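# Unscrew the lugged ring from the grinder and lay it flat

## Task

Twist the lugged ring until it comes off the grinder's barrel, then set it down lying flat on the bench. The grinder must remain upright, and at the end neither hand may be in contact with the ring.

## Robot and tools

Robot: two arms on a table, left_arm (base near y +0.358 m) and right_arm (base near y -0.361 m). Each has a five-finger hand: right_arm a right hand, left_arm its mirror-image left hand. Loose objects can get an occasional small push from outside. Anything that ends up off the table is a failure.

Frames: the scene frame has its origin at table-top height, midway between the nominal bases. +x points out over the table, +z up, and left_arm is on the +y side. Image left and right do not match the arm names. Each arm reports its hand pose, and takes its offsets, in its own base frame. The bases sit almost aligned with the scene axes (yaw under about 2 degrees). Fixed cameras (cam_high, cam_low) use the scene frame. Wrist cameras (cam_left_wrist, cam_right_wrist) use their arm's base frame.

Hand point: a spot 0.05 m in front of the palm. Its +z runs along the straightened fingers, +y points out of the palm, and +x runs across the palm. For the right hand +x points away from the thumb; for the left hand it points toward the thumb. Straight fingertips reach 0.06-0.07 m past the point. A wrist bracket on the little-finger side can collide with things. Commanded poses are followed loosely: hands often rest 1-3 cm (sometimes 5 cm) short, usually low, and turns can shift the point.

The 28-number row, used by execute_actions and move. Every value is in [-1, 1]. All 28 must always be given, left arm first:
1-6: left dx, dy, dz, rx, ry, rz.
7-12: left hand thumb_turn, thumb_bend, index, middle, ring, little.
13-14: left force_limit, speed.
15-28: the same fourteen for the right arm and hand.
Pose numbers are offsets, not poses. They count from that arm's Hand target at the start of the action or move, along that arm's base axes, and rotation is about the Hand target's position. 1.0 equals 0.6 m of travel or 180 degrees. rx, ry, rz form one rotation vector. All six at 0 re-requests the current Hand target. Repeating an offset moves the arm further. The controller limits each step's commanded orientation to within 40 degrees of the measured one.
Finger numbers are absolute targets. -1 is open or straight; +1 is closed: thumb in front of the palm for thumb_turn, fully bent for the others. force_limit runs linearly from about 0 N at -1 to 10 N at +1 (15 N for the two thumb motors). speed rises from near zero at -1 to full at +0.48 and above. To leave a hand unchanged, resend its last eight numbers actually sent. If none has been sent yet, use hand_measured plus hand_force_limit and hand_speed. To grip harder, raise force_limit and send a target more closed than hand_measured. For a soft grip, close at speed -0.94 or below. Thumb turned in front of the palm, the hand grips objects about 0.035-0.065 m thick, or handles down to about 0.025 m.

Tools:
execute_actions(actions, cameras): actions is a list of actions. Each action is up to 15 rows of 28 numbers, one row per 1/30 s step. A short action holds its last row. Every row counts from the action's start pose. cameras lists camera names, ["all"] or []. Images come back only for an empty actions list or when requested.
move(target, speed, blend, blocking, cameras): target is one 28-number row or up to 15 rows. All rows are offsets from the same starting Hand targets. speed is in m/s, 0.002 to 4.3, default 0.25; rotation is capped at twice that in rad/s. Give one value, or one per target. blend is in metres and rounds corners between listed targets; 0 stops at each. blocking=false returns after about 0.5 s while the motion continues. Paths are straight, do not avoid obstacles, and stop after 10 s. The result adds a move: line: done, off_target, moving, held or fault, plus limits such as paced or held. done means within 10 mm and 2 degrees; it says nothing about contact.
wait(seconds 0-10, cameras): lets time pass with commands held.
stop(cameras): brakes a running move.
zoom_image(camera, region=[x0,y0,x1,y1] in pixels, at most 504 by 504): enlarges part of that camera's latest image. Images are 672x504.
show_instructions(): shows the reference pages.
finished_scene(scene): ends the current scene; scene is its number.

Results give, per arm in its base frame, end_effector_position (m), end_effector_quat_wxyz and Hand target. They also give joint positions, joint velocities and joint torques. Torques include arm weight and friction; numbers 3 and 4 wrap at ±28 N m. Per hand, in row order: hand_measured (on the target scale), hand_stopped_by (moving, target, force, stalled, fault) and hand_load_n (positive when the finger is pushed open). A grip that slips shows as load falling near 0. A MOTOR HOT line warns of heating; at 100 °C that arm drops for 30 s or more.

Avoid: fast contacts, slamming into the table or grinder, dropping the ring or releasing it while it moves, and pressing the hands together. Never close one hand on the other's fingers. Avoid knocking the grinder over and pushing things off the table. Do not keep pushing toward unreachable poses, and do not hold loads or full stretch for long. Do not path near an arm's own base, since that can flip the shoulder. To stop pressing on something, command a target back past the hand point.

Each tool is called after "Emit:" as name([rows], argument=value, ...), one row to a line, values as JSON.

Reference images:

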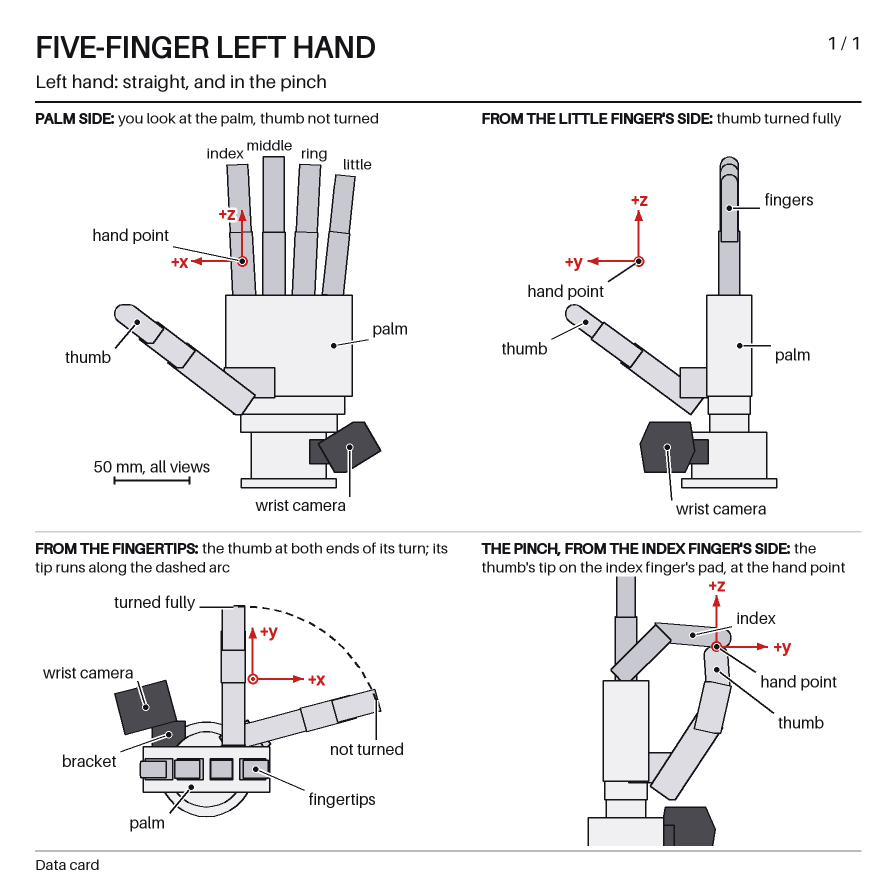

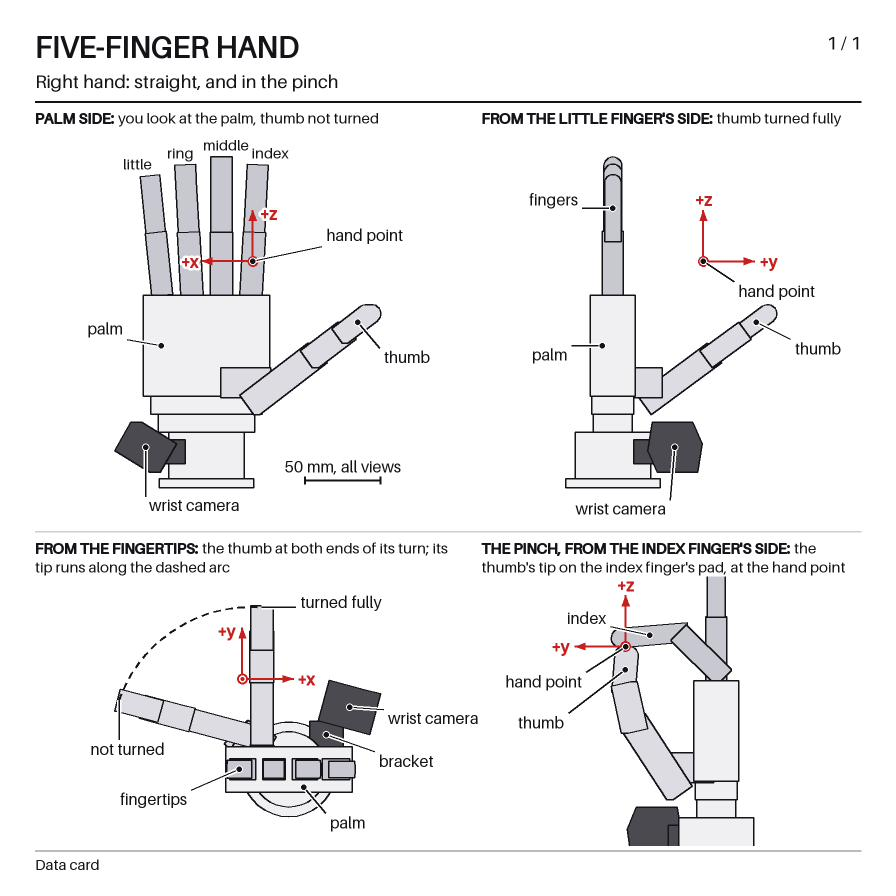

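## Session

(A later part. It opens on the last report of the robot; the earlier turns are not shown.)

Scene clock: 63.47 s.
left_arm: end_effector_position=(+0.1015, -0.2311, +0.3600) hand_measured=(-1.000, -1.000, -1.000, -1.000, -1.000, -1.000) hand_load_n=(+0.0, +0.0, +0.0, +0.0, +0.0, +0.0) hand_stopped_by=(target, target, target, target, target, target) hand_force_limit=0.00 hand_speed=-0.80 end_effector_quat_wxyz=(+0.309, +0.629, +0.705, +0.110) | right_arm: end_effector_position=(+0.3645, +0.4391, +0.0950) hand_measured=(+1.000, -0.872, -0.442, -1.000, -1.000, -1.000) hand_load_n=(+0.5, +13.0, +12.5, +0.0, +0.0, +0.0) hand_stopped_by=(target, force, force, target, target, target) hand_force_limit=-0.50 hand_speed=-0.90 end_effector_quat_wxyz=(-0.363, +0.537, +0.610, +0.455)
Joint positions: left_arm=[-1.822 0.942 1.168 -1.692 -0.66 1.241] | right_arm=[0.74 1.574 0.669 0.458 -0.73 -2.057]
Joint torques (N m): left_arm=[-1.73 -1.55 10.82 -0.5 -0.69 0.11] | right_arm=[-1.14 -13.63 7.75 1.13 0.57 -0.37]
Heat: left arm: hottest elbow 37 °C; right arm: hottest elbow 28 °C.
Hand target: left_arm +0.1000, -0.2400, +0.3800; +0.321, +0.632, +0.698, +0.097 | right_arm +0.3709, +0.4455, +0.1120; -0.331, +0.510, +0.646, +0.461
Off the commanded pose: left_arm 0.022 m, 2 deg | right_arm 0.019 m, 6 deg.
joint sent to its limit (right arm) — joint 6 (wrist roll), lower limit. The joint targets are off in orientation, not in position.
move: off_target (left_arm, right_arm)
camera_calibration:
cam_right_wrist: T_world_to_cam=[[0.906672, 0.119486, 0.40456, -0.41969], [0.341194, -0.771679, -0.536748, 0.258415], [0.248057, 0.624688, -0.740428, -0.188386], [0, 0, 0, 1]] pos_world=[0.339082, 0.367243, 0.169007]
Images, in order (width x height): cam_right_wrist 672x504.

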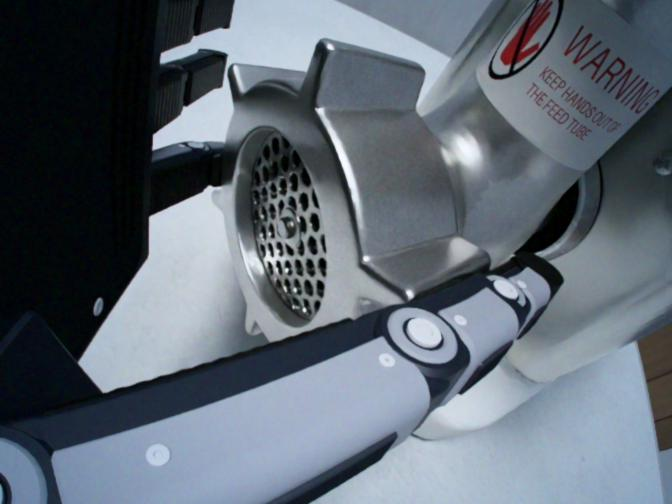

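Emit:
move([
  [0,0,0,0,0,0,-1,-1,-1,-1,-1,-1,0,-0.8,0,0,0,0,0,0,1,-1,-0.7,-1,-1,-1,-0.5,0.4],
  [0,0,0,0,0,0,-1,-1,-1,-1,-1,-1,0,-0.8,-0.0807,-0.0592,0,0,0,0,0.7,-1,-1,0.95,0.95,0.95,-0.4,0.4],
  [0,0,0,0,0,0,-1,-1,-1,-1,-1,-1,0,-0.8,-0.0432,-0.2722,-0.0303,0.2,0.1268,-0.3076,0.7,-1,-1,0.95,0.95,0.95,-0.4,0.4],
], speed=[0.15,0.25,0.35], cameras=["cam_right_wrist","cam_left_wrist"])

Emit:
zoom_image(camera="cam_left_wrist", region=[200, 20, 380, 200])

Scene clock: 72.67 s.
left_arm: end_effector_position=(+0.1015, -0.2311, +0.3600) hand_measured=(-1.000, -1.000, -1.000, -1.000, -1.000, -1.000) hand_load_n=(+0.0, -0.5, +0.0, +0.0, +0.0, +0.0) hand_stopped_by=(target, target, target, target, target, target) hand_force_limit=0.00 hand_speed=-0.80 end_effector_quat_wxyz=(+0.309, +0.629, +0.705, +0.110) | right_arm: end_effector_position=(+0.3469, +0.2784, +0.0901) hand_measured=(+0.700, -1.000, -1.000, +0.950, +0.950, +0.950) hand_load_n=(+0.0, +0.0, +0.0, +0.0, +0.0, +0.0) hand_stopped_by=(target, target, target, target, target, target) hand_force_limit=-0.40 hand_speed=0.40 end_effector_quat_wxyz=(-0.323, +0.708, +0.108, +0.619)
Joint positions: left_arm=[-1.822 0.942 1.168 -1.692 -0.66 1.241] | right_arm=[0.893 1.532 0.256 1.248 0.261 -1.234]
Joint torques (N m): left_arm=[-1.61 -1.67 10.82 -0.49 -0.71 0.13] | right_arm=[-1.03 -6.95 3.82 3.32 0.15 0.03]
Heat: left arm: hottest elbow 38 °C; right arm: hottest elbow 29 °C.
Hand target: left_arm +0.1000, -0.2400, +0.3800; +0.321, +0.632, +0.698, +0.097 | right_arm +0.3450, +0.2821, +0.0937; -0.334, +0.700, +0.100, +0.623
Off the commanded pose: left_arm 0.022 m, 2 deg | right_arm 0.006 m, 2 deg.
move: off_target (left_arm); target 2's new numbers were sent with right_arm's hand 0.012 m and 6 deg from that target
camera_calibration:
cam_left_wrist: T_world_to_cam=[[-0.802958, 0.104361, -0.586828, 0.316178], [-0.112276, 0.940443, 0.320875, 0.106919], [0.585365, 0.323536, -0.74342, 0.396584], [0, 0, 0, 1]] pos_world=[0.0337361, -0.261857, 0.446063]
cam_right_wrist: T_world_to_cam=[[0.608682, -0.791516, -0.0548493, 0.0158929], [-0.473195, -0.306662, -0.82586, 0.316843], [0.636861, 0.528641, -0.561202, -0.211591], [0, 0, 0, 1]] pos_world=[0.275009, 0.221599, 0.143794]
Images, in order (width x height): cam_left_wrist 672x504, cam_right_wrist 672x504.

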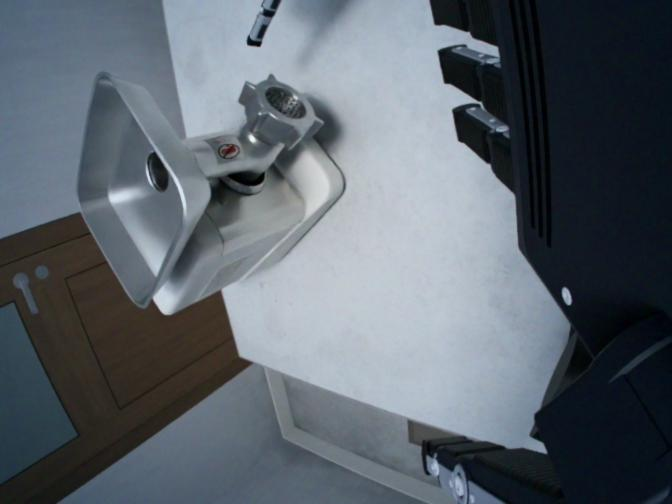

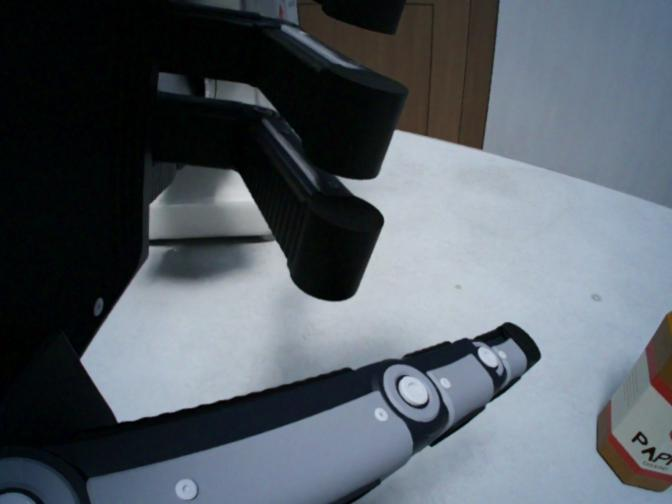

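Scaled by 2.800 from the camera's 672x504 image, which has a finer 960x720 frame.

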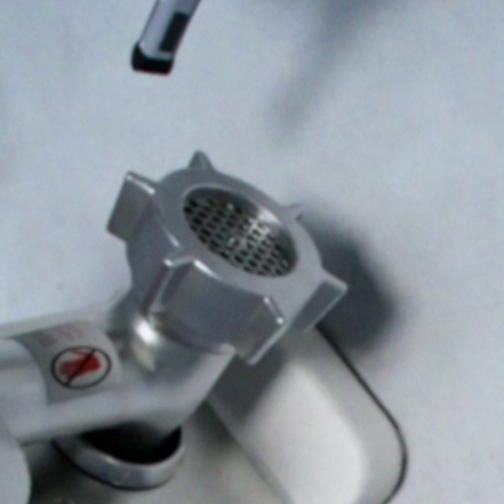

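Emit:
move([
  [0,0,0,0,0,0,-1,-1,-1,-1,-1,-1,0,-0.8,0.0617,0.0548,-0.0028,0,0,0,0.7,-1,-1,0.95,0.95,0.95,-0.4,0.4],
  [0,0,0,0,0,0,-1,-1,-1,-1,-1,-1,0,-0.8,0.0427,0.0752,-0.0062,0,0,0,0.7,-1,-1,0.95,0.95,0.95,-0.4,0.4],
  [0,0,0,0,0,0,-1,-1,-1,-1,-1,-1,0,-0.8,0.0348,0.0858,0.0228,0,0,0,0.7,-1,-1,0.95,0.95,0.95,-0.4,0.4],
  [0,0,0,0,0,0,-1,-1,-1,-1,-1,-1,0,-0.8,0.0205,0.1052,0.0433,0,0,0,0.7,-1,-1,0.95,0.95,0.95,-0.4,0.4],
  [0,0,0,0,0,0,-1,-1,-1,-1,-1,-1,0,-0.8,0.0025,0.1298,0.0518,0,0,0,0.7,-1,-1,0.95,0.95,0.95,-0.4,0.4],
  [0,0,0,0,0,0,-1,-1,-1,-1,-1,-1,0,-0.8,-0.0162,0.1552,0.0467,0,0,0,0.7,-1,-1,0.95,0.95,0.95,-0.4,0.4],
], speed=[0.12,0.06,0.06,0.06,0.06,0.06], blend=[0.006,0.008,0.008,0.008,0.008,0], cameras=["cam_right_wrist","cam_left_wrist"])

Emit:
zoom_image(camera="cam_left_wrist", region=[200, 20, 380, 200])

Scene clock: 77.60 s.
left_arm: end_effector_position=(+0.1015, -0.2311, +0.3600) hand_measured=(-1.000, -1.000, -1.000, -1.000, -1.000, -1.000) hand_load_n=(+0.0, +0.0, +0.0, +0.0, +0.5, +0.0) hand_stopped_by=(target, target, target, target, target, target) hand_force_limit=0.00 hand_speed=-0.80 end_effector_quat_wxyz=(+0.309, +0.629, +0.705, +0.110) | right_arm: end_effector_position=(+0.3399, +0.3579, +0.1226) hand_measured=(+0.700, -1.000, -1.000, +0.950, +0.950, +0.950) hand_load_n=(+0.0, +0.0, -0.5, +0.0, +0.0, +0.0) hand_stopped_by=(target, target, target, target, target, target) hand_force_limit=-0.40 hand_speed=0.40 end_effector_quat_wxyz=(-0.317, +0.701, +0.091, +0.633)
Joint positions: left_arm=[-1.822 0.942 1.168 -1.692 -0.66 1.241] | right_arm=[1.085 1.539 0.442 1.099 0.491 -1.237]
Joint torques (N m): left_arm=[-1.79 -1.73 10.81 -0.44 -0.7 0.11] | right_arm=[-0.56 -8.82 6.69 1.43 -0.74 0.02]
Heat: left arm: hottest elbow 38 °C; right arm: hottest elbow 29 °C.
Hand target: left_arm +0.1000, -0.2400, +0.3800; +0.321, +0.632, +0.698, +0.097 | right_arm +0.3352, +0.3753, +0.1218; -0.334, +0.700, +0.100, +0.624
Off the commanded pose: left_arm 0.022 m, 2 deg | right_arm 0.018 m, 2 deg.
move: off_target (left_arm, right_arm)
camera_calibration:
cam_left_wrist: T_world_to_cam=[[-0.802958, 0.104361, -0.586828, 0.316178], [-0.112276, 0.940443, 0.320875, 0.106919], [0.585365, 0.323536, -0.74342, 0.396584], [0, 0, 0, 1]] pos_world=[0.0337361, -0.261857, 0.446063]
cam_right_wrist: T_world_to_cam=[[0.578849, -0.813296, -0.0590247, 0.10327], [-0.467442, -0.271639, -0.841255, 0.352115], [0.668156, 0.51455, -0.537406, -0.239462], [0, 0, 0, 1]] pos_world=[0.264814, 0.302853, 0.173626]
Images, in order (width x height): cam_left_wrist 672x504, cam_right_wrist 672x504.

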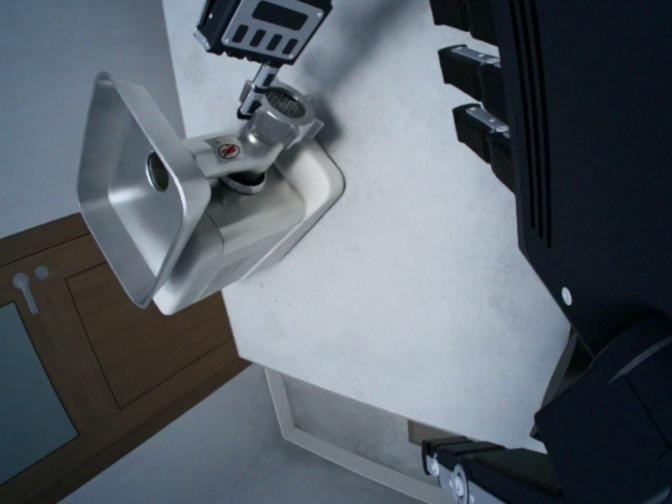

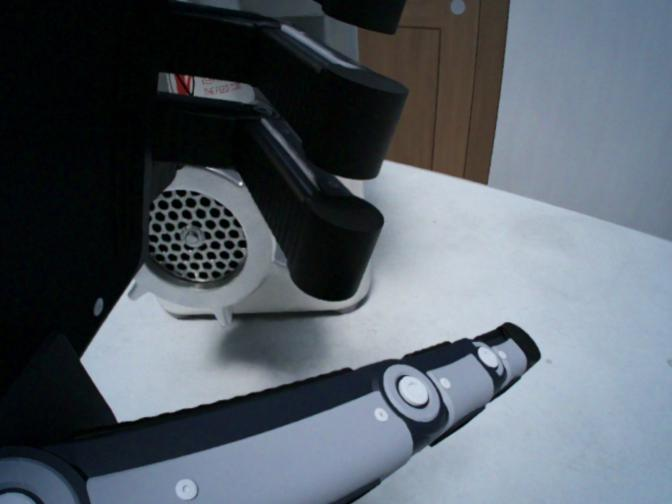

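Scaled by 2.800 from the camera's 672x504 image, which has a finer 960x720 frame.

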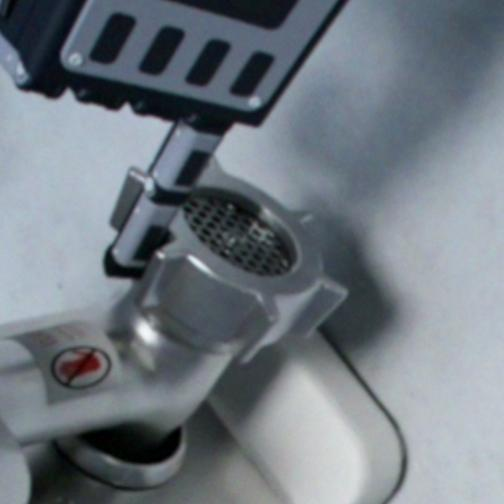

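Emit:
move([
  [0,0,0,0,0,0,-1,-1,-1,-1,-1,-1,0,-0.8,-0.0135,0.0173,-0.0258,0,0,0,0.7,-1,-1,0.95,0.95,0.95,-0.4,0.4],
  [0,0,0,0,0,0,-1,-1,-1,-1,-1,-1,0,-0.8,-0.0225,0.0295,-0.0517,0,0,0,0.7,-1,-1,0.95,0.95,0.95,-0.4,0.4],
  [0,0,0,0,0,0,-1,-1,-1,-1,-1,-1,0,-0.8,-0.0242,0.0318,-0.0815,0,0,0,0.7,-1,-1,0.95,0.95,0.95,-0.4,0.4],
  [0,0,0,0,0,0,-1,-1,-1,-1,-1,-1,0,-0.8,-0.0182,0.0238,-0.1097,0,0,0,0.7,-1,-1,0.95,0.95,0.95,-0.4,0.4],
  [0,0,0,0,0,0,-1,-1,-1,-1,-1,-1,0,-0.8,-0.0058,0.0068,-0.131,0,0,0,0.7,-1,-1,0.95,0.95,0.95,-0.4,0.4],
  [0,0,0,0,0,0,-1,-1,-1,-1,-1,-1,0,-0.8,0.0108,-0.0157,-0.1415,0,0,0,0.7,-1,-1,0.95,0.95,0.95,-0.4,0.4],
  [0,0,0,0,0,0,-1,-1,-1,-1,-1,-1,0,-0.8,0.0285,-0.0398,-0.1392,0,0,0,0.7,-1,-1,0.95,0.95,0.95,-0.4,0.4],
  [0,0,0,0,0,0,-1,-1,-1,-1,-1,-1,0,-0.8,0.0438,-0.0608,-0.1243,0,0,0,0.7,-1,-1,0.95,0.95,0.95,-0.4,0.4],
  [0,0,0,0,0,0,-1,-1,-1,-1,-1,-1,0,-0.8,0.0542,-0.0748,-0.1,0,0,0,0.7,-1,-1,0.95,0.95,0.95,-0.4,0.4],
  [0,0,0,0,0,0,-1,-1,-1,-1,-1,-1,0,-0.8,0.0575,-0.0792,-0.0707,0,0,0,0.7,-1,-1,0.95,0.95,0.95,-0.4,0.4],
  [0,0,0,0,0,0,-1,-1,-1,-1,-1,-1,0,-0.8,0.053,-0.0732,-0.0417,0,0,0,0.7,-1,-1,0.95,0.95,0.95,-0.4,0.4],
  [0,0,0,0,0,0,-1,-1,-1,-1,-1,-1,0,-0.8,0.0417,-0.0578,-0.0185,0,0,0,0.7,-1,-1,0.95,0.95,0.95,-0.4,0.4],
  [0,0,0,0,0,0,-1,-1,-1,-1,-1,-1,0,-0.8,0.0257,-0.036,-0.0057,0,0,0,0.7,-1,-1,0.95,0.95,0.95,-0.4,0.4],
  [0,0,0,0,0,0,-1,-1,-1,-1,-1,-1,0,-0.8,0.008,-0.0118,-0.0053,0,0,0,0.7,-1,-1,0.95,0.95,0.95,-0.4,0.4],
], speed=0.065, blend=[0.008,0.008,0.008,0.008,0.008,0.008,0.008,0.008,0.008,0.008,0.008,0.008,0.008,0], cameras=["cam_right_wrist","cam_left_wrist"])

Emit:
zoom_image(camera="cam_left_wrist", region=[200, 20, 380, 200])

Scene clock: 84.77 s.
left_arm: end_effector_position=(+0.1015, -0.2311, +0.3600) hand_measured=(-1.000, -1.000, -1.000, -1.000, -1.000, -1.000) hand_load_n=(+0.0, +0.0, +0.0, +0.0, +0.0, +0.0) hand_stopped_by=(target, target, target, target, target, target) hand_force_limit=0.00 hand_speed=-0.80 end_effector_quat_wxyz=(+0.309, +0.629, +0.705, +0.110) | right_arm: end_effector_position=(+0.3455, +0.3515, +0.1189) hand_measured=(+0.700, -1.000, -1.000, +0.950, +0.950, +0.950) hand_load_n=(+0.0, +0.0, -1.0, +0.0, +0.0, +0.0) hand_stopped_by=(target, target, target, target, target, target) hand_force_limit=-0.40 hand_speed=0.40 end_effector_quat_wxyz=(-0.322, +0.699, +0.087, +0.633)
Joint positions: left_arm=[-1.822 0.942 1.168 -1.692 -0.66 1.241] | right_arm=[1.059 1.552 0.43 1.131 0.465 -1.228]
Joint torques (N m): left_arm=[-1.85 -1.61 10.78 -0.5 -0.68 0.13] | right_arm=[-0.38 -9.52 6.48 0.87 -0.61 -0.03]
Heat: left arm: hottest elbow 39 °C; right arm: hottest elbow 29 °C.
Hand target: left_arm +0.1000, -0.2400, +0.3800; +0.321, +0.632, +0.698, +0.097 | right_arm +0.3400, +0.3682, +0.1187; -0.334, +0.700, +0.100, +0.624
Off the commanded pose: left_arm 0.022 m, 2 deg | right_arm 0.018 m, 2 deg.
move: off_target (left_arm, right_arm)
camera_calibration:
cam_left_wrist: T_world_to_cam=[[-0.802958, 0.104361, -0.586828, 0.316178], [-0.112276, 0.940443, 0.320875, 0.106919], [0.585365, 0.323536, -0.74342, 0.396584], [0, 0, 0, 1]] pos_world=[0.0337361, -0.261857, 0.446063]
cam_right_wrist: T_world_to_cam=[[0.578895, -0.812278, -0.0713051, 0.0955909], [-0.468614, -0.259854, -0.84432, 0.346493], [0.667294, 0.522187, -0.531073, -0.244979], [0, 0, 0, 1]] pos_world=[0.270508, 0.295609, 0.169266]
Images, in order (width x height): cam_left_wrist 672x504, cam_right_wrist 672x504.

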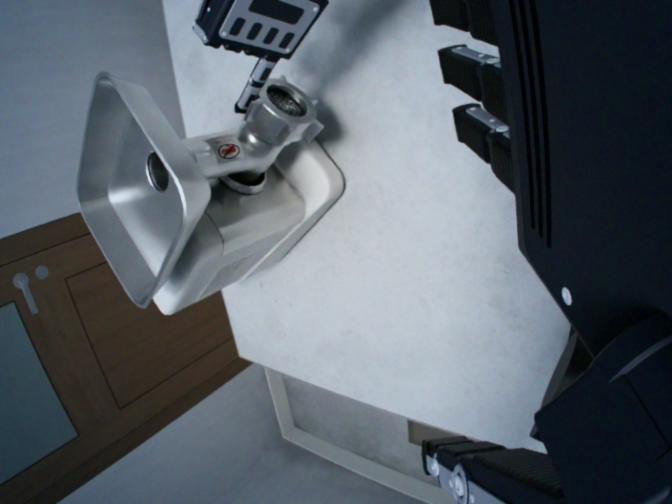

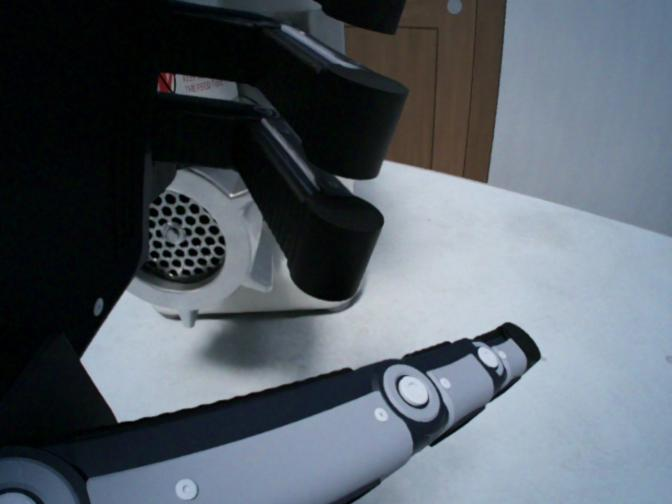

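Scaled by 2.800 from the camera's 672x504 image, which has a finer 960x720 frame.

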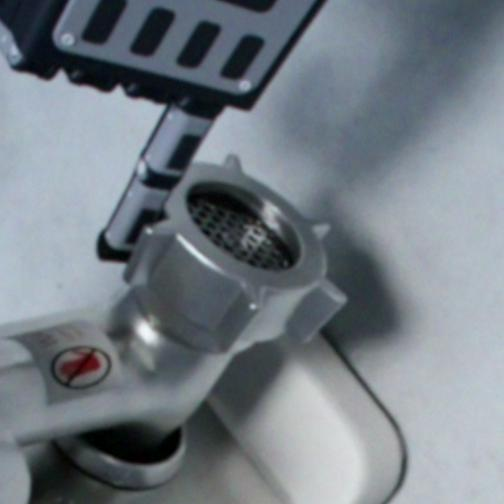

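Emit:
move([
  [0,0,0,0,0,0,-1,-1,-1,-1,-1,-1,0,-0.8,-0.0233,0.0317,-0.0217,0,0,0,0.7,-1,-1,0.95,0.95,0.95,-0.4,0.4],
  [0,0,0,0,0,0,-1,-1,-1,-1,-1,-1,0,-0.8,-0.0333,0.0453,-0.0638,0,0,0,0.7,-1,-1,0.95,0.95,0.95,-0.4,0.4],
  [0,0,0,0,0,0,-1,-1,-1,-1,-1,-1,0,-0.8,-0.0262,0.0355,-0.1077,0,0,0,0.7,-1,-1,0.95,0.95,0.95,-0.4,0.4],
  [0,0,0,0,0,0,-1,-1,-1,-1,-1,-1,0,-0.8,-0.0047,0.0063,-0.135,0,0,0,0.7,-1,-1,0.95,0.95,0.95,-0.4,0.4],
  [0,0,0,0,0,0,-1,-1,-1,-1,-1,-1,0,-0.8,0.0222,-0.0303,-0.1348,0,0,0,0.7,-1,-1,0.95,0.95,0.95,-0.4,0.4],
  [0,0,0,0,0,0,-1,-1,-1,-1,-1,-1,0,-0.8,0.0435,-0.0592,-0.107,0,0,0,0.7,-1,-1,0.95,0.95,0.95,-0.4,0.4],
  [0,0,0,0,0,0,-1,-1,-1,-1,-1,-1,0,-0.8,0.0503,-0.0687,-0.0632,0,0,0,0.7,-1,-1,0.95,0.95,0.95,-0.4,0.4],
  [0,0,0,0,0,0,-1,-1,-1,-1,-1,-1,0,-0.8,0.04,-0.0547,-0.0212,0,0,0,0.7,-1,-1,0.95,0.95,0.95,-0.4,0.4],
  [0,0,0,0,0,0,-1,-1,-1,-1,-1,-1,0,-0.8,0.0168,-0.023,0.0017,0,0,0,0.7,-1,-1,0.95,0.95,0.95,-0.4,0.4],
  [0,0,0,0,0,0,-1,-1,-1,-1,-1,-1,0,-0.8,-0.0098,0.0133,-0.0042,0,0,0,0.7,-1,-1,0.95,0.95,0.95,-0.4,0.4],
  [0,0,0,0,0,0,-1,-1,-1,-1,-1,-1,0,-0.8,-0.029,0.0393,-0.0362,0,0,0,0.7,-1,-1,0.95,0.95,0.95,-0.4,0.4],
  [0,0,0,0,0,0,-1,-1,-1,-1,-1,-1,0,-0.8,-0.0327,0.0445,-0.0812,0,0,0,0.7,-1,-1,0.95,0.95,0.95,-0.4,0.4],
  [0,0,0,0,0,0,-1,-1,-1,-1,-1,-1,0,-0.8,-0.0195,0.0263,-0.1207,0,0,0,0.7,-1,-1,0.95,0.95,0.95,-0.4,0.4],
  [0,0,0,0,0,0,-1,-1,-1,-1,-1,-1,0,-0.8,0.0053,-0.0073,-0.1385,0,0,0,0.7,-1,-1,0.95,0.95,0.95,-0.4,0.4],
  [0,0,0,0,0,0,-1,-1,-1,-1,-1,-1,0,-0.8,0.0313,-0.0428,-0.1272,0,0,0,0.7,-1,-1,0.95,0.95,0.95,-0.4,0.4],
], speed=0.075, blend=[0.008,0.008,0.008,0.008,0.008,0.008,0.008,0.008,0.008,0.008,0.008,0.008,0.008,0.008,0], cameras=["cam_right_wrist","cam_left_wrist"])

Emit:
zoom_image(camera="cam_left_wrist", region=[200, 20, 380, 200])

Scene clock: 93.77 s.
left_arm: end_effector_position=(+0.1015, -0.2311, +0.3600) hand_measured=(-1.000, -1.000, -1.000, -1.000, -1.000, -1.000) hand_load_n=(+0.0, +0.0, +0.0, +0.0, +0.0, +0.0) hand_stopped_by=(target, target, target, target, target, target) hand_force_limit=0.00 hand_speed=-0.80 end_effector_quat_wxyz=(+0.309, +0.629, +0.705, +0.110) | right_arm: end_effector_position=(+0.3541, +0.3447, +0.0290) hand_measured=(+0.700, -1.000, -1.000, +0.950, +0.950, +0.950) hand_load_n=(+0.0, +0.0, +0.0, +0.5, +0.0, +0.0) hand_stopped_by=(target, target, target, target, target, target) hand_force_limit=-0.40 hand_speed=0.40 end_effector_quat_wxyz=(-0.324, +0.714, +0.114, +0.611)
Joint positions: left_arm=[-1.822 0.942 1.168 -1.692 -0.66 1.241] | right_arm=[0.998 1.885 0.42 1.418 0.353 -1.225]
Joint torques (N m): left_arm=[-1.96 -1.44 10.81 -0.44 -0.72 0.11] | right_arm=[-2.78 -12.69 2.19 3.29 -0.19 -0.05]
Heat: left arm: hottest elbow 39 °C; right arm: hottest elbow 29 °C.
Hand target: left_arm +0.1000, -0.2400, +0.3800; +0.321, +0.632, +0.698, +0.097 | right_arm +0.3588, +0.3426, +0.0423; -0.334, +0.700, +0.100, +0.624
Off the commanded pose: left_arm 0.022 m, 2 deg | right_arm 0.014 m, 3 deg.
move: off_target (left_arm, right_arm)
camera_calibration:
cam_left_wrist: T_world_to_cam=[[-0.802958, 0.104361, -0.586828, 0.316178], [-0.112276, 0.940443, 0.320875, 0.106919], [0.585365, 0.323536, -0.74342, 0.396584], [0, 0, 0, 1]] pos_world=[0.0337361, -0.261857, 0.446063]
cam_right_wrist: T_world_to_cam=[[0.618116, -0.784135, -0.0553627, 0.0547394], [-0.480627, -0.321258, -0.81596, 0.297519], [0.622037, 0.530967, -0.575451, -0.280609], [0, 0, 0, 1]] pos_world=[0.28371, 0.287497, 0.0843172]
Images, in order (width x height): cam_left_wrist 672x504, cam_right_wrist 672x504.

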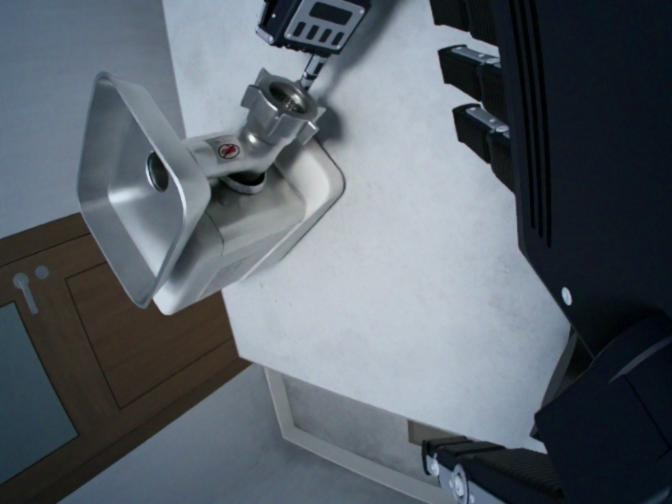

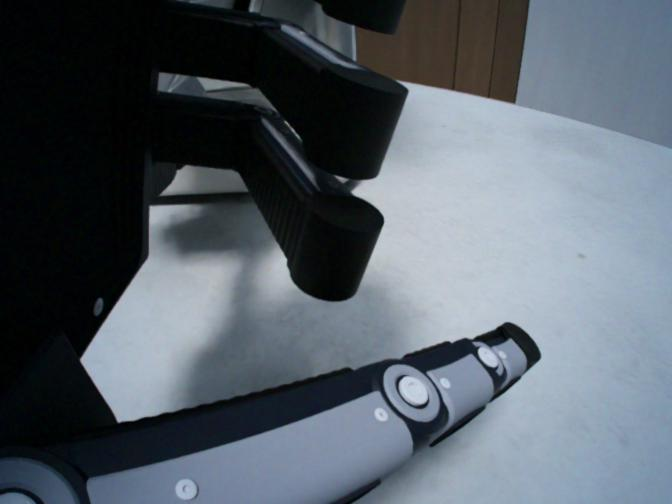

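Scaled by 2.800 from the camera's 672x504 image, which has a finer 960x720 frame.

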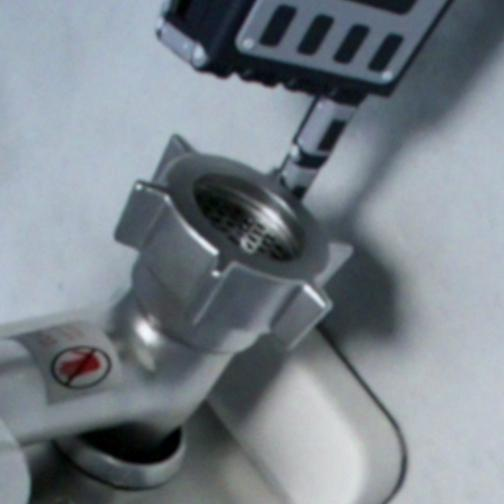

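Emit:
move([
  [0,0,0,0,0,0,-1,-1,-1,-1,-1,-1,0,-0.8,-0.0807,-0.0592,0,0,0,0,0.7,-1,-1,0.95,0.95,0.95,-0.4,0.4],
], speed=0.2)

Emit:
move([
  [0,0,0,0,0,0,-1,-1,-1,-1,-1,-1,0,-0.8,0.0088,0.1535,0.0395,-0.007,-0.0952,0.2918,1,-1,-1,-1,-0.7,-1,-0.5,0.4],
  [0,0,0,0,0,0,-1,-1,-1,-1,-1,-1,0,-0.8,0.0895,0.2127,0.0395,-0.007,-0.0952,0.2918,1,-1,-1,-1,-0.7,-1,-0.5,0.4],
], speed=[0.25,0.15], cameras=["cam_right_wrist"])

Scene clock: 96.27 s.
left_arm: end_effector_position=(+0.1015, -0.2311, +0.3600) hand_measured=(-1.000, -1.000, -1.000, -1.000, -1.000, -1.000) hand_load_n=(+0.0, +0.0, +0.0, +0.0, +0.0, +0.0) hand_stopped_by=(target, target, target, target, target, target) hand_force_limit=0.00 hand_speed=-0.80 end_effector_quat_wxyz=(+0.309, +0.629, +0.705, +0.110) | right_arm: end_effector_position=(+0.3120, +0.3034, +0.0272) hand_measured=(+0.700, -1.000, -1.000, +0.950, +0.950, +0.950) hand_load_n=(+0.5, +0.0, +0.0, +0.0, +0.0, -0.5) hand_stopped_by=(target, target, target, target, target, target) hand_force_limit=-0.40 hand_speed=0.40 end_effector_quat_wxyz=(-0.316, +0.716, +0.112, +0.612)
Joint positions: left_arm=[-1.822 0.942 1.168 -1.692 -0.66 1.241] | right_arm=[1.057 1.874 0.274 1.544 0.425 -1.225]
Joint torques (N m): left_arm=[-2.02 -1.44 10.85 -0.53 -0.7 0.11] | right_arm=[-1.08 -11.75 1.03 3.25 0.18 -0.02]
Heat: left arm: hottest elbow 39 °C; right arm: hottest elbow 29 °C.
Hand target: left_arm +0.1000, -0.2400, +0.3800; +0.321, +0.632, +0.698, +0.097 | right_arm +0.3104, +0.3070, +0.0424; -0.334, +0.700, +0.099, +0.624
Off the commanded pose: left_arm 0.022 m, 2 deg | right_arm 0.016 m, 3 deg.
joint sent to its limit (right arm) — joint 4 (wrist pitch), upper limit. The joint targets still meet the commanded pose.
move: off_target (left_arm, right_arm)

Scene clock: 100.00 s.
left_arm: end_effector_position=(+0.1015, -0.2311, +0.3600) hand_measured=(-1.000, -1.000, -1.000, -1.000, -1.000, -1.000) hand_load_n=(+0.0, +0.0, +0.0, +0.0, +0.0, +0.0) hand_stopped_by=(target, target, target, target, target, target) hand_force_limit=0.00 hand_speed=-0.80 end_effector_quat_wxyz=(+0.309, +0.629, +0.705, +0.110) | right_arm: end_effector_position=(+0.3548, +0.4339, +0.0622) hand_measured=(+1.000, -1.000, -1.000, -1.000, -0.700, -1.000) hand_load_n=(+0.0, +0.0, +0.0, +0.0, +0.0, +0.0) hand_stopped_by=(target, target, target, target, target, target) hand_force_limit=-0.50 hand_speed=0.40 end_effector_quat_wxyz=(+0.549, -0.496, -0.456, -0.494)
Joint positions: left_arm=[-1.822 0.942 1.168 -1.692 -0.66 1.241] | right_arm=[0.669 2.002 0.607 1.544 -0.906 -1.359]
Joint torques (N m): left_arm=[-1.61 -1.55 10.82 -0.49 -0.7 0.11] | right_arm=[-2.73 -12.57 4.29 2.65 -0.07 0.05]
Heat: left arm: hottest elbow 39 °C; right arm: hottest elbow 29 °C.
Hand target: left_arm +0.1000, -0.2400, +0.3800; +0.321, +0.632, +0.698, +0.097 | right_arm +0.3641, +0.4346, +0.0660; +0.549, -0.490, -0.451, -0.505
Off the commanded pose: left_arm 0.022 m, 2 deg | right_arm 0.010 m, 2 deg.
move: off_target (left_arm)
camera_calibration:
cam_right_wrist: T_world_to_cam=[[0.983394, 0.0184686, 0.180542, -0.366569], [0.168579, -0.461387, -0.871036, 0.187489], [0.0672129, 0.887007, -0.456839, -0.274253], [0, 0, 0, 1]] pos_world=[0.347309, 0.336539, 0.104201]
Images, in order (width x height): cam_right_wrist 672x504.

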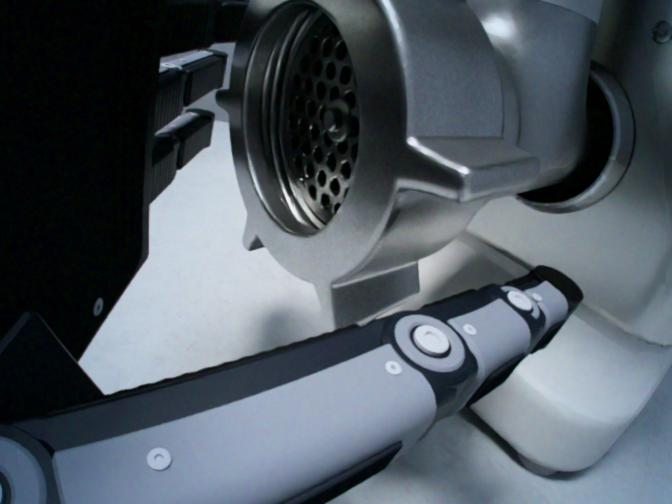

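Emit:
move([
  [0,0,0,0,0,0,-1,-1,-1,-1,-1,-1,0,-0.8,0,0,0.0133,0,0,0,1,-0.6,-1,-1,-0.3,-1,-0.4,-0.9],
  [0,0,0,0,0,0,-1,-1,-1,-1,-1,-1,0,-0.8,0.0075,-0.0027,0.045,-0.1433,-0.1052,0,1,-0.6,-1,-1,-0.3,-1,-0.4,-0.9],
], speed=[0.1,0.12], cameras=["cam_right_wrist"])

Scene clock: 105.83 s.
left_arm: end_effector_position=(+0.1015, -0.2311, +0.3600) hand_measured=(-1.000, -1.000, -1.000, -1.000, -1.000, -1.000) hand_load_n=(+0.0, +0.0, +0.0, +0.0, +0.5, +0.0) hand_stopped_by=(target, target, target, target, target, target) hand_force_limit=0.00 hand_speed=-0.80 end_effector_quat_wxyz=(+0.309, +0.629, +0.705, +0.110) | right_arm: end_effector_position=(+0.3601, +0.4268, +0.0675) hand_measured=(+1.000, -0.788, -1.000, -1.000, -0.302, -1.000) hand_load_n=(+3.0, +4.0, +0.0, +0.0, +4.5, +0.0) hand_stopped_by=(target, force, target, target, force, target) hand_force_limit=-0.40 hand_speed=-0.90 end_effector_quat_wxyz=(-0.364, +0.542, +0.608, +0.451)
Joint positions: left_arm=[-1.822 0.942 1.168 -1.692 -0.66 1.241] | right_arm=[0.724 1.625 0.626 0.538 -0.742 -2.058]
Joint torques (N m): left_arm=[-2.02 -1.44 10.8 -0.49 -0.69 0.09] | right_arm=[-2.02 -14.86 7.21 1.24 -0.14 -0.35]
Heat: left arm: hottest elbow 40 °C; right arm: hottest elbow 29 °C.
Hand target: left_arm +0.1000, -0.2400, +0.3800; +0.321, +0.632, +0.698, +0.097 | right_arm +0.3686, +0.4330, +0.0930; -0.345, +0.511, +0.635, +0.465
Off the commanded pose: left_arm 0.022 m, 2 deg | right_arm 0.028 m, 6 deg.
joint sent to its limit (right arm) — joint 6 (wrist roll), lower limit. The joint targets are off in orientation, not in position.
move: off_target (left_arm, right_arm)
camera_calibration:
cam_right_wrist: T_world_to_cam=[[0.912151, 0.118281, 0.392417, -0.403711], [0.331536, -0.775854, -0.536781, 0.240965], [0.240967, 0.619726, -0.74691, -0.194931], [0, 0, 0, 1]] pos_world=[0.335328, 0.355509, 0.142172]
Images, in order (width x height): cam_right_wrist 672x504.

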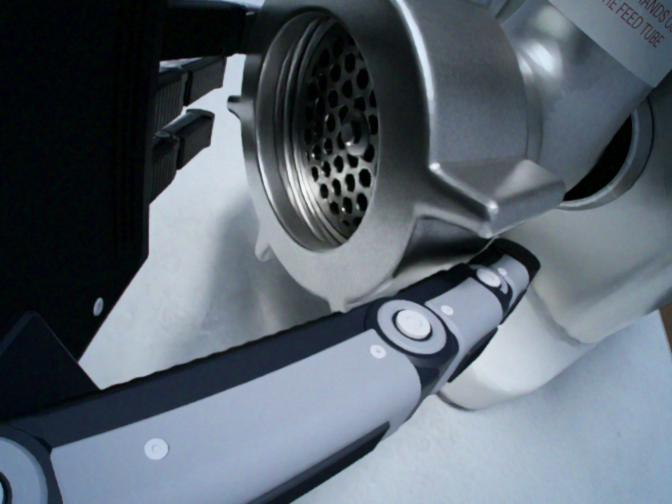

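Emit:
move([
  [0,0,0,0,0,0,-1,-1,-1,-1,-1,-1,0,-0.8,0,0,0,0,0,0,1,-0.5,-1,-1,-0.15,-1,0.0,-0.9],
  [0,0,0,0,0,0,-1,-1,-1,-1,-1,-1,0,-0.8,-0.047,-0.0345,0,0,0,0,1,-0.5,-1,-1,-0.15,-1,0.0,-0.9],
], speed=[0.1,0.05], cameras=["cam_right_wrist"])

Scene clock: 108.80 s.
left_arm: end_effector_position=(+0.1015, -0.2311, +0.3600) hand_measured=(-1.000, -1.000, -1.000, -1.000, -1.000, -1.000) hand_load_n=(+0.0, +0.0, +0.0, +0.0, +0.0, +0.0) hand_stopped_by=(target, target, target, target, target, target) hand_force_limit=0.00 hand_speed=-0.80 end_effector_quat_wxyz=(+0.309, +0.629, +0.705, +0.110) | right_arm: end_effector_position=(+0.3376, +0.4077, +0.0718) hand_measured=(+1.000, -0.778, -1.000, -1.000, -0.296, -1.000) hand_load_n=(+4.0, +7.5, +0.0, +0.0, +6.0, +0.0) hand_stopped_by=(target, force, target, target, force, target) hand_force_limit=0.00 hand_speed=-0.90 end_effector_quat_wxyz=(-0.361, +0.544, +0.609, +0.451)
Joint positions: left_arm=[-1.822 0.942 1.168 -1.692 -0.66 1.241] | right_arm=[0.729 1.548 0.547 0.538 -0.731 -2.06]
Joint torques (N m): left_arm=[-1.61 -1.55 10.8 -0.47 -0.69 0.11] | right_arm=[-1.67 -13.39 6.01 1.91 -0.21 -0.34]
Heat: left arm: hottest elbow 40 °C; right arm: hottest elbow 29 °C.
Hand target: left_arm +0.1000, -0.2400, +0.3800; +0.321, +0.632, +0.698, +0.097 | right_arm +0.3404, +0.4124, +0.0931; -0.345, +0.511, +0.636, +0.465
Off the commanded pose: left_arm 0.022 m, 2 deg | right_arm 0.022 m, 5 deg.
joint sent to its limit (right arm) — joint 6 (wrist roll), lower limit. The joint targets are off in orientation, not in position.
move: off_target (left_arm, right_arm)
camera_calibration:
cam_right_wrist: T_world_to_cam=[[0.911501, 0.116564, 0.394434, -0.381895], [0.329866, -0.779996, -0.531784, 0.237747], [0.24567, 0.614832, -0.749418, -0.173737], [0, 0, 0, 1]] pos_world=[0.312355, 0.336777, 0.146861]
Images, in order (width x height): cam_right_wrist 672x504.

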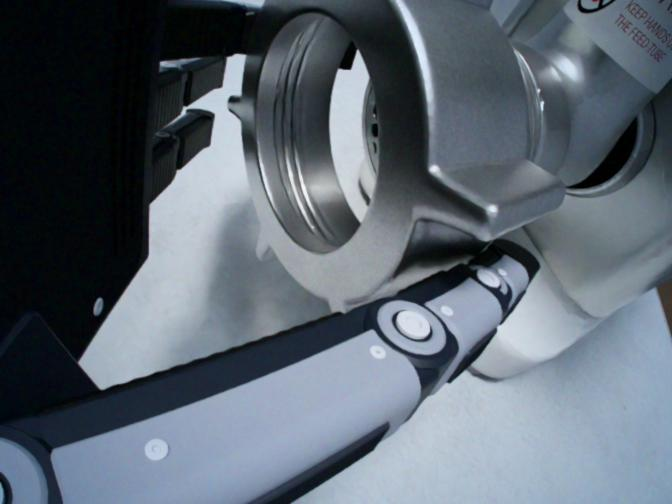

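Emit:
move([
  [0,0,0,0,0,0,-1,-1,-1,-1,-1,-1,0,-0.8,-0.0807,-0.0592,0.0167,0,0,0,1,-0.5,-1,-1,-0.15,-1,0.0,-0.9],
  [0,0,0,0,0,0,-1,-1,-1,-1,-1,-1,0,-0.8,0.0105,-0.2545,-0.0218,0.2096,0.5354,-0.4862,1,-0.5,-1,-1,-0.15,-1,0.0,-0.9],
], speed=[0.2,0.35], blend=[0.02,0], cameras=["cam_high","cam_left_wrist","cam_right_wrist"])

Scene clock: 116.83 s.
left_arm: end_effector_position=(+0.1015, -0.2311, +0.3600) hand_measured=(-1.000, -1.000, -1.000, -1.000, -1.000, -1.000) hand_load_n=(+0.0, +0.0, -0.5, +0.0, +0.0, +0.0) hand_stopped_by=(target, target, target, target, target, target) hand_force_limit=0.00 hand_speed=-0.80 end_effector_quat_wxyz=(+0.309, +0.629, +0.705, +0.110) | right_arm: end_effector_position=(+0.3246, +0.2488, +0.0542) hand_measured=(+1.000, -0.778, -1.000, -1.000, -0.296, -1.000) hand_load_n=(+3.5, +8.0, +0.0, +0.0, +6.0, -0.5) hand_stopped_by=(target, force, target, target, force, target) hand_force_limit=0.00 hand_speed=-0.90 end_effector_quat_wxyz=(-0.382, +0.804, -0.409, +0.200)
Joint positions: left_arm=[-1.822 0.942 1.168 -1.692 -0.66 1.241] | right_arm=[0.567 1.174 0.508 -0.015 -0.04 -0.044]
Joint torques (N m): left_arm=[-1.9 -1.38 10.81 -0.49 -0.69 0.11] | right_arm=[-2.73 -7.3 11.81 1.37 0.09 0.07]
Heat: left arm: hottest elbow 40 °C; right arm: hottest elbow 29 °C.
Hand target: left_arm +0.1000, -0.2400, +0.3800; +0.321, +0.632, +0.698, +0.097 | right_arm +0.3466, +0.2596, +0.0799; -0.402, +0.790, -0.412, +0.210
Off the commanded pose: left_arm 0.022 m, 2 deg | right_arm 0.036 m, 3 deg.
move: off_target (left_arm, right_arm)
camera_calibration:
cam_left_wrist: T_world_to_cam=[[-0.802958, 0.104361, -0.586828, 0.316178], [-0.112276, 0.940443, 0.320875, 0.106919], [0.585365, 0.323536, -0.74342, 0.396584], [0, 0, 0, 1]] pos_world=[0.0337361, -0.261857, 0.446063]
cam_right_wrist: T_world_to_cam=[[-0.311446, -0.568809, -0.761221, 0.285523], [-0.936582, 0.319186, 0.144687, 0.20967], [0.160672, 0.758008, -0.632145, -0.100499], [0, 0, 0, 1]] pos_world=[0.301446, 0.171663, 0.12348]
Images, in order (width x height): cam_high 672x504, cam_left_wrist 672x504, cam_right_wrist 672x504.

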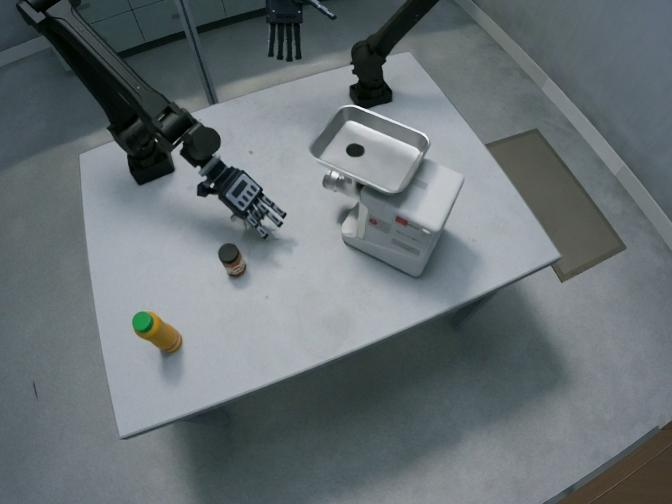

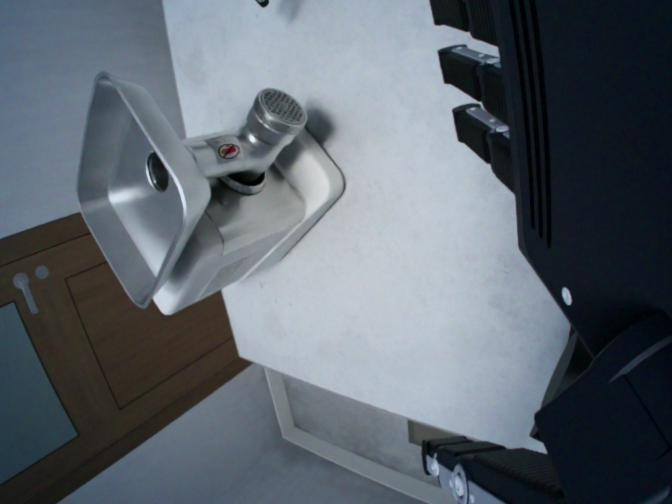

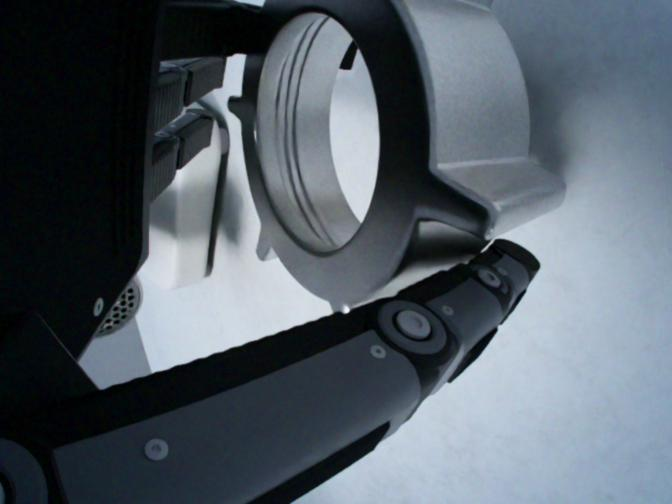

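Emit:
move([
  [0,0,0,0,0,0,-1,-1,-1,-1,-1,-1,0,-0.8,0,0,-0.1,0.0294,0.0075,0,1,-0.5,-1,-1,-0.15,-1,0.0,-0.9],
], speed=0.12, cameras=["cam_high","cam_right_wrist"])

Emit:
zoom_image(camera="cam_high", region=[180, 140, 320, 260])

Scene clock: 119.97 s.
left_arm: end_effector_position=(+0.1015, -0.2311, +0.3600) hand_measured=(-1.000, -1.000, -1.000, -1.000, -1.000, -1.000) hand_load_n=(+0.0, +0.0, +0.0, +0.0, +0.0, +0.0) hand_stopped_by=(target, target, target, target, target, target) hand_force_limit=0.00 hand_speed=-0.80 end_effector_quat_wxyz=(+0.309, +0.629, +0.705, +0.110) | right_arm: end_effector_position=(+0.3342, +0.2536, +0.0092) hand_measured=(+1.000, -0.778, -1.000, -1.000, -0.296, -1.000) hand_load_n=(+3.5, +8.0, +0.0, +0.0, +6.0, +0.0) hand_stopped_by=(target, force, target, target, force, target) hand_force_limit=0.00 hand_speed=-0.90 end_effector_quat_wxyz=(-0.411, +0.790, -0.420, +0.177)
Joint positions: left_arm=[-1.822 0.942 1.168 -1.692 -0.66 1.241] | right_arm=[0.522 1.348 0.452 0.248 -0.122 -0.01]
Joint torques (N m): left_arm=[-1.73 -1.55 10.85 -0.54 -0.72 0.13] | right_arm=[-2.73 -7.94 6.93 3.25 -0.35 0.08]
Heat: left arm: hottest elbow 40 °C; right arm: hottest elbow 30 °C.
Hand target: left_arm +0.1000, -0.2400, +0.3800; +0.321, +0.632, +0.698, +0.097 | right_arm +0.3466, +0.2596, +0.0199; -0.433, +0.773, -0.426, +0.181
Off the commanded pose: left_arm 0.022 m, 2 deg | right_arm 0.017 m, 3 deg.
move: off_target (left_arm, right_arm)
camera_calibration:
cam_right_wrist: T_world_to_cam=[[-0.32384, -0.504917, -0.800116, 0.245371], [-0.933792, 0.306607, 0.184459, 0.225522], [0.152185, 0.806877, -0.570779, -0.144234], [0, 0, 0, 1]] pos_world=[0.312001, 0.171125, 0.0724002]
Images, in order (width x height): cam_high 672x504, cam_right_wrist 672x504.

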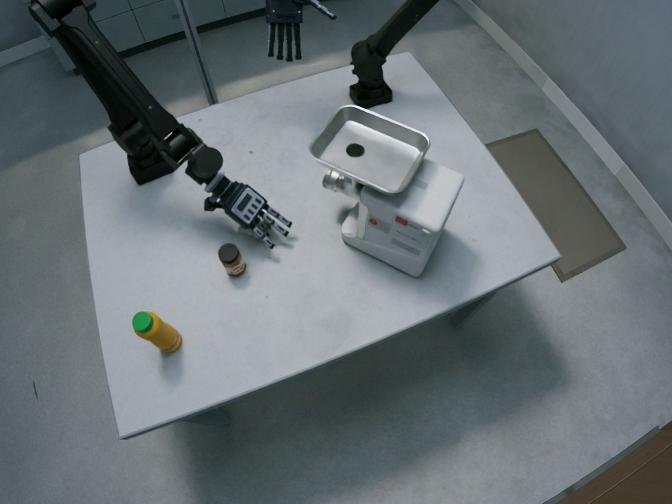

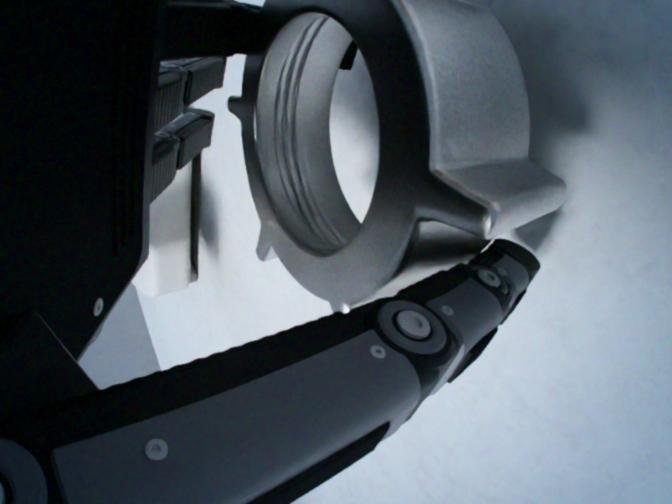

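Scaled by 3.600.

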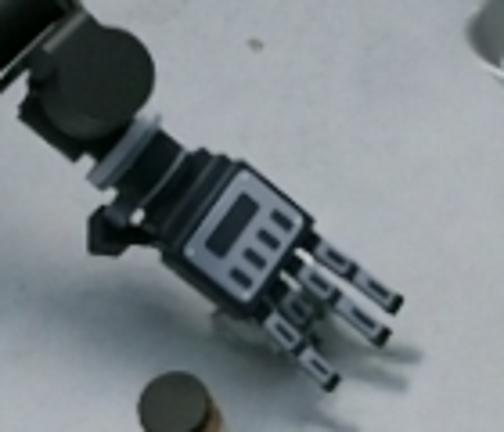

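Emit:
move([
  [0,0,0,0,0,0,-1,-1,-1,-1,-1,-1,0,-0.8,0,0,-0.0533,0,0,0,1,-0.5,-1,-1,-0.15,-1,0.0,-0.9],
], speed=0.06, cameras=["cam_right_wrist","cam_left_wrist"])

Scene clock: 122.07 s.
left_arm: end_effector_position=(+0.1015, -0.2311, +0.3600) hand_measured=(-1.000, -1.000, -1.000, -1.000, -1.000, -1.000) hand_load_n=(+0.0, +0.0, +0.0, +0.0, -0.5, +0.0) hand_stopped_by=(target, target, target, target, target, target) hand_force_limit=0.00 hand_speed=-0.80 end_effector_quat_wxyz=(+0.309, +0.629, +0.705, +0.110) | right_arm: end_effector_position=(+0.3424, +0.2583, -0.0101) hand_measured=(+1.000, -0.778, -1.000, -1.000, -0.296, -1.000) hand_load_n=(+3.5, +8.5, +0.0, -0.5, +4.5, +0.0) hand_stopped_by=(target, force, target, target, force, target) hand_force_limit=0.00 hand_speed=-0.90 end_effector_quat_wxyz=(-0.425, +0.783, -0.415, +0.186)
Joint positions: left_arm=[-1.822 0.942 1.168 -1.692 -0.66 1.241] | right_arm=[0.522 1.448 0.434 0.404 -0.122 -0.01]
Joint torques (N m): left_arm=[-1.85 -1.49 10.78 -0.5 -0.7 0.1] | right_arm=[-2.78 -7 5.59 2.89 -0.28 0.08]
Heat: left arm: hottest elbow 40 °C; right arm: hottest elbow 30 °C.
Hand target: left_arm +0.1000, -0.2400, +0.3800; +0.321, +0.632, +0.698, +0.097 | right_arm +0.3466, +0.2596, -0.0121; -0.433, +0.773, -0.426, +0.181
Off the commanded pose: left_arm 0.022 m, 2 deg | right_arm 0.005 m, 2 deg.
move: off_target (left_arm)
camera_calibration:
cam_left_wrist: T_world_to_cam=[[-0.802958, 0.104361, -0.586828, 0.316178], [-0.112276, 0.940443, 0.320875, 0.106919], [0.585365, 0.323536, -0.74342, 0.396584], [0, 0, 0, 1]] pos_world=[0.0337361, -0.261857, 0.446063]
cam_right_wrist: T_world_to_cam=[[-0.296742, -0.489262, -0.820102, 0.221448], [-0.939527, 0.303335, 0.158988, 0.237814], [0.170979, 0.817686, -0.549687, -0.169347], [0, 0, 0, 1]] pos_world=[0.3181, 0.174681, 0.0507119]
Images, in order (width x height): cam_left_wrist 672x504, cam_right_wrist 672x504.

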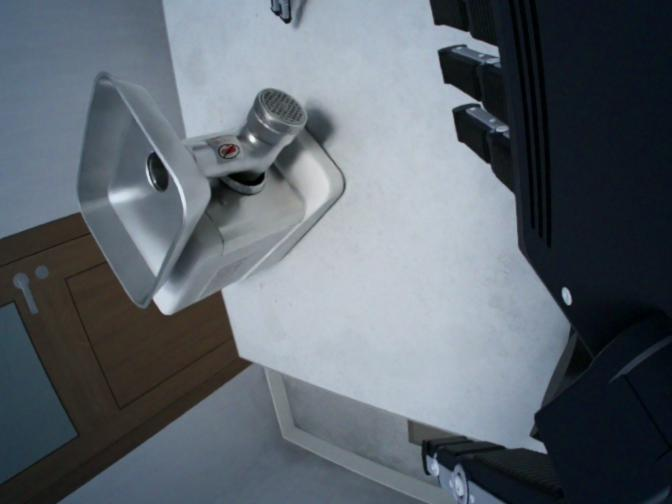

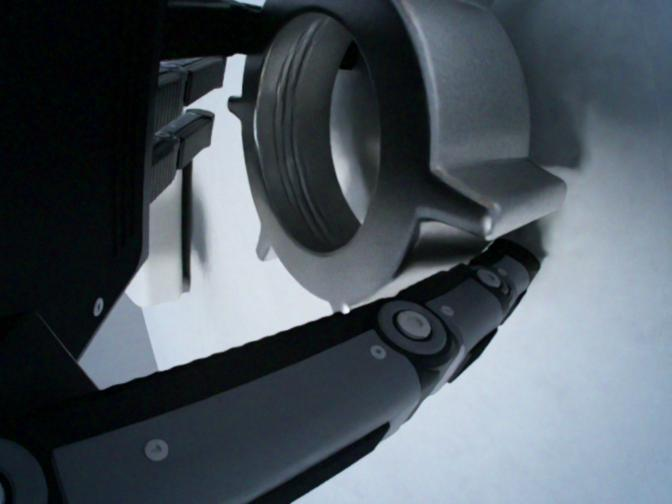

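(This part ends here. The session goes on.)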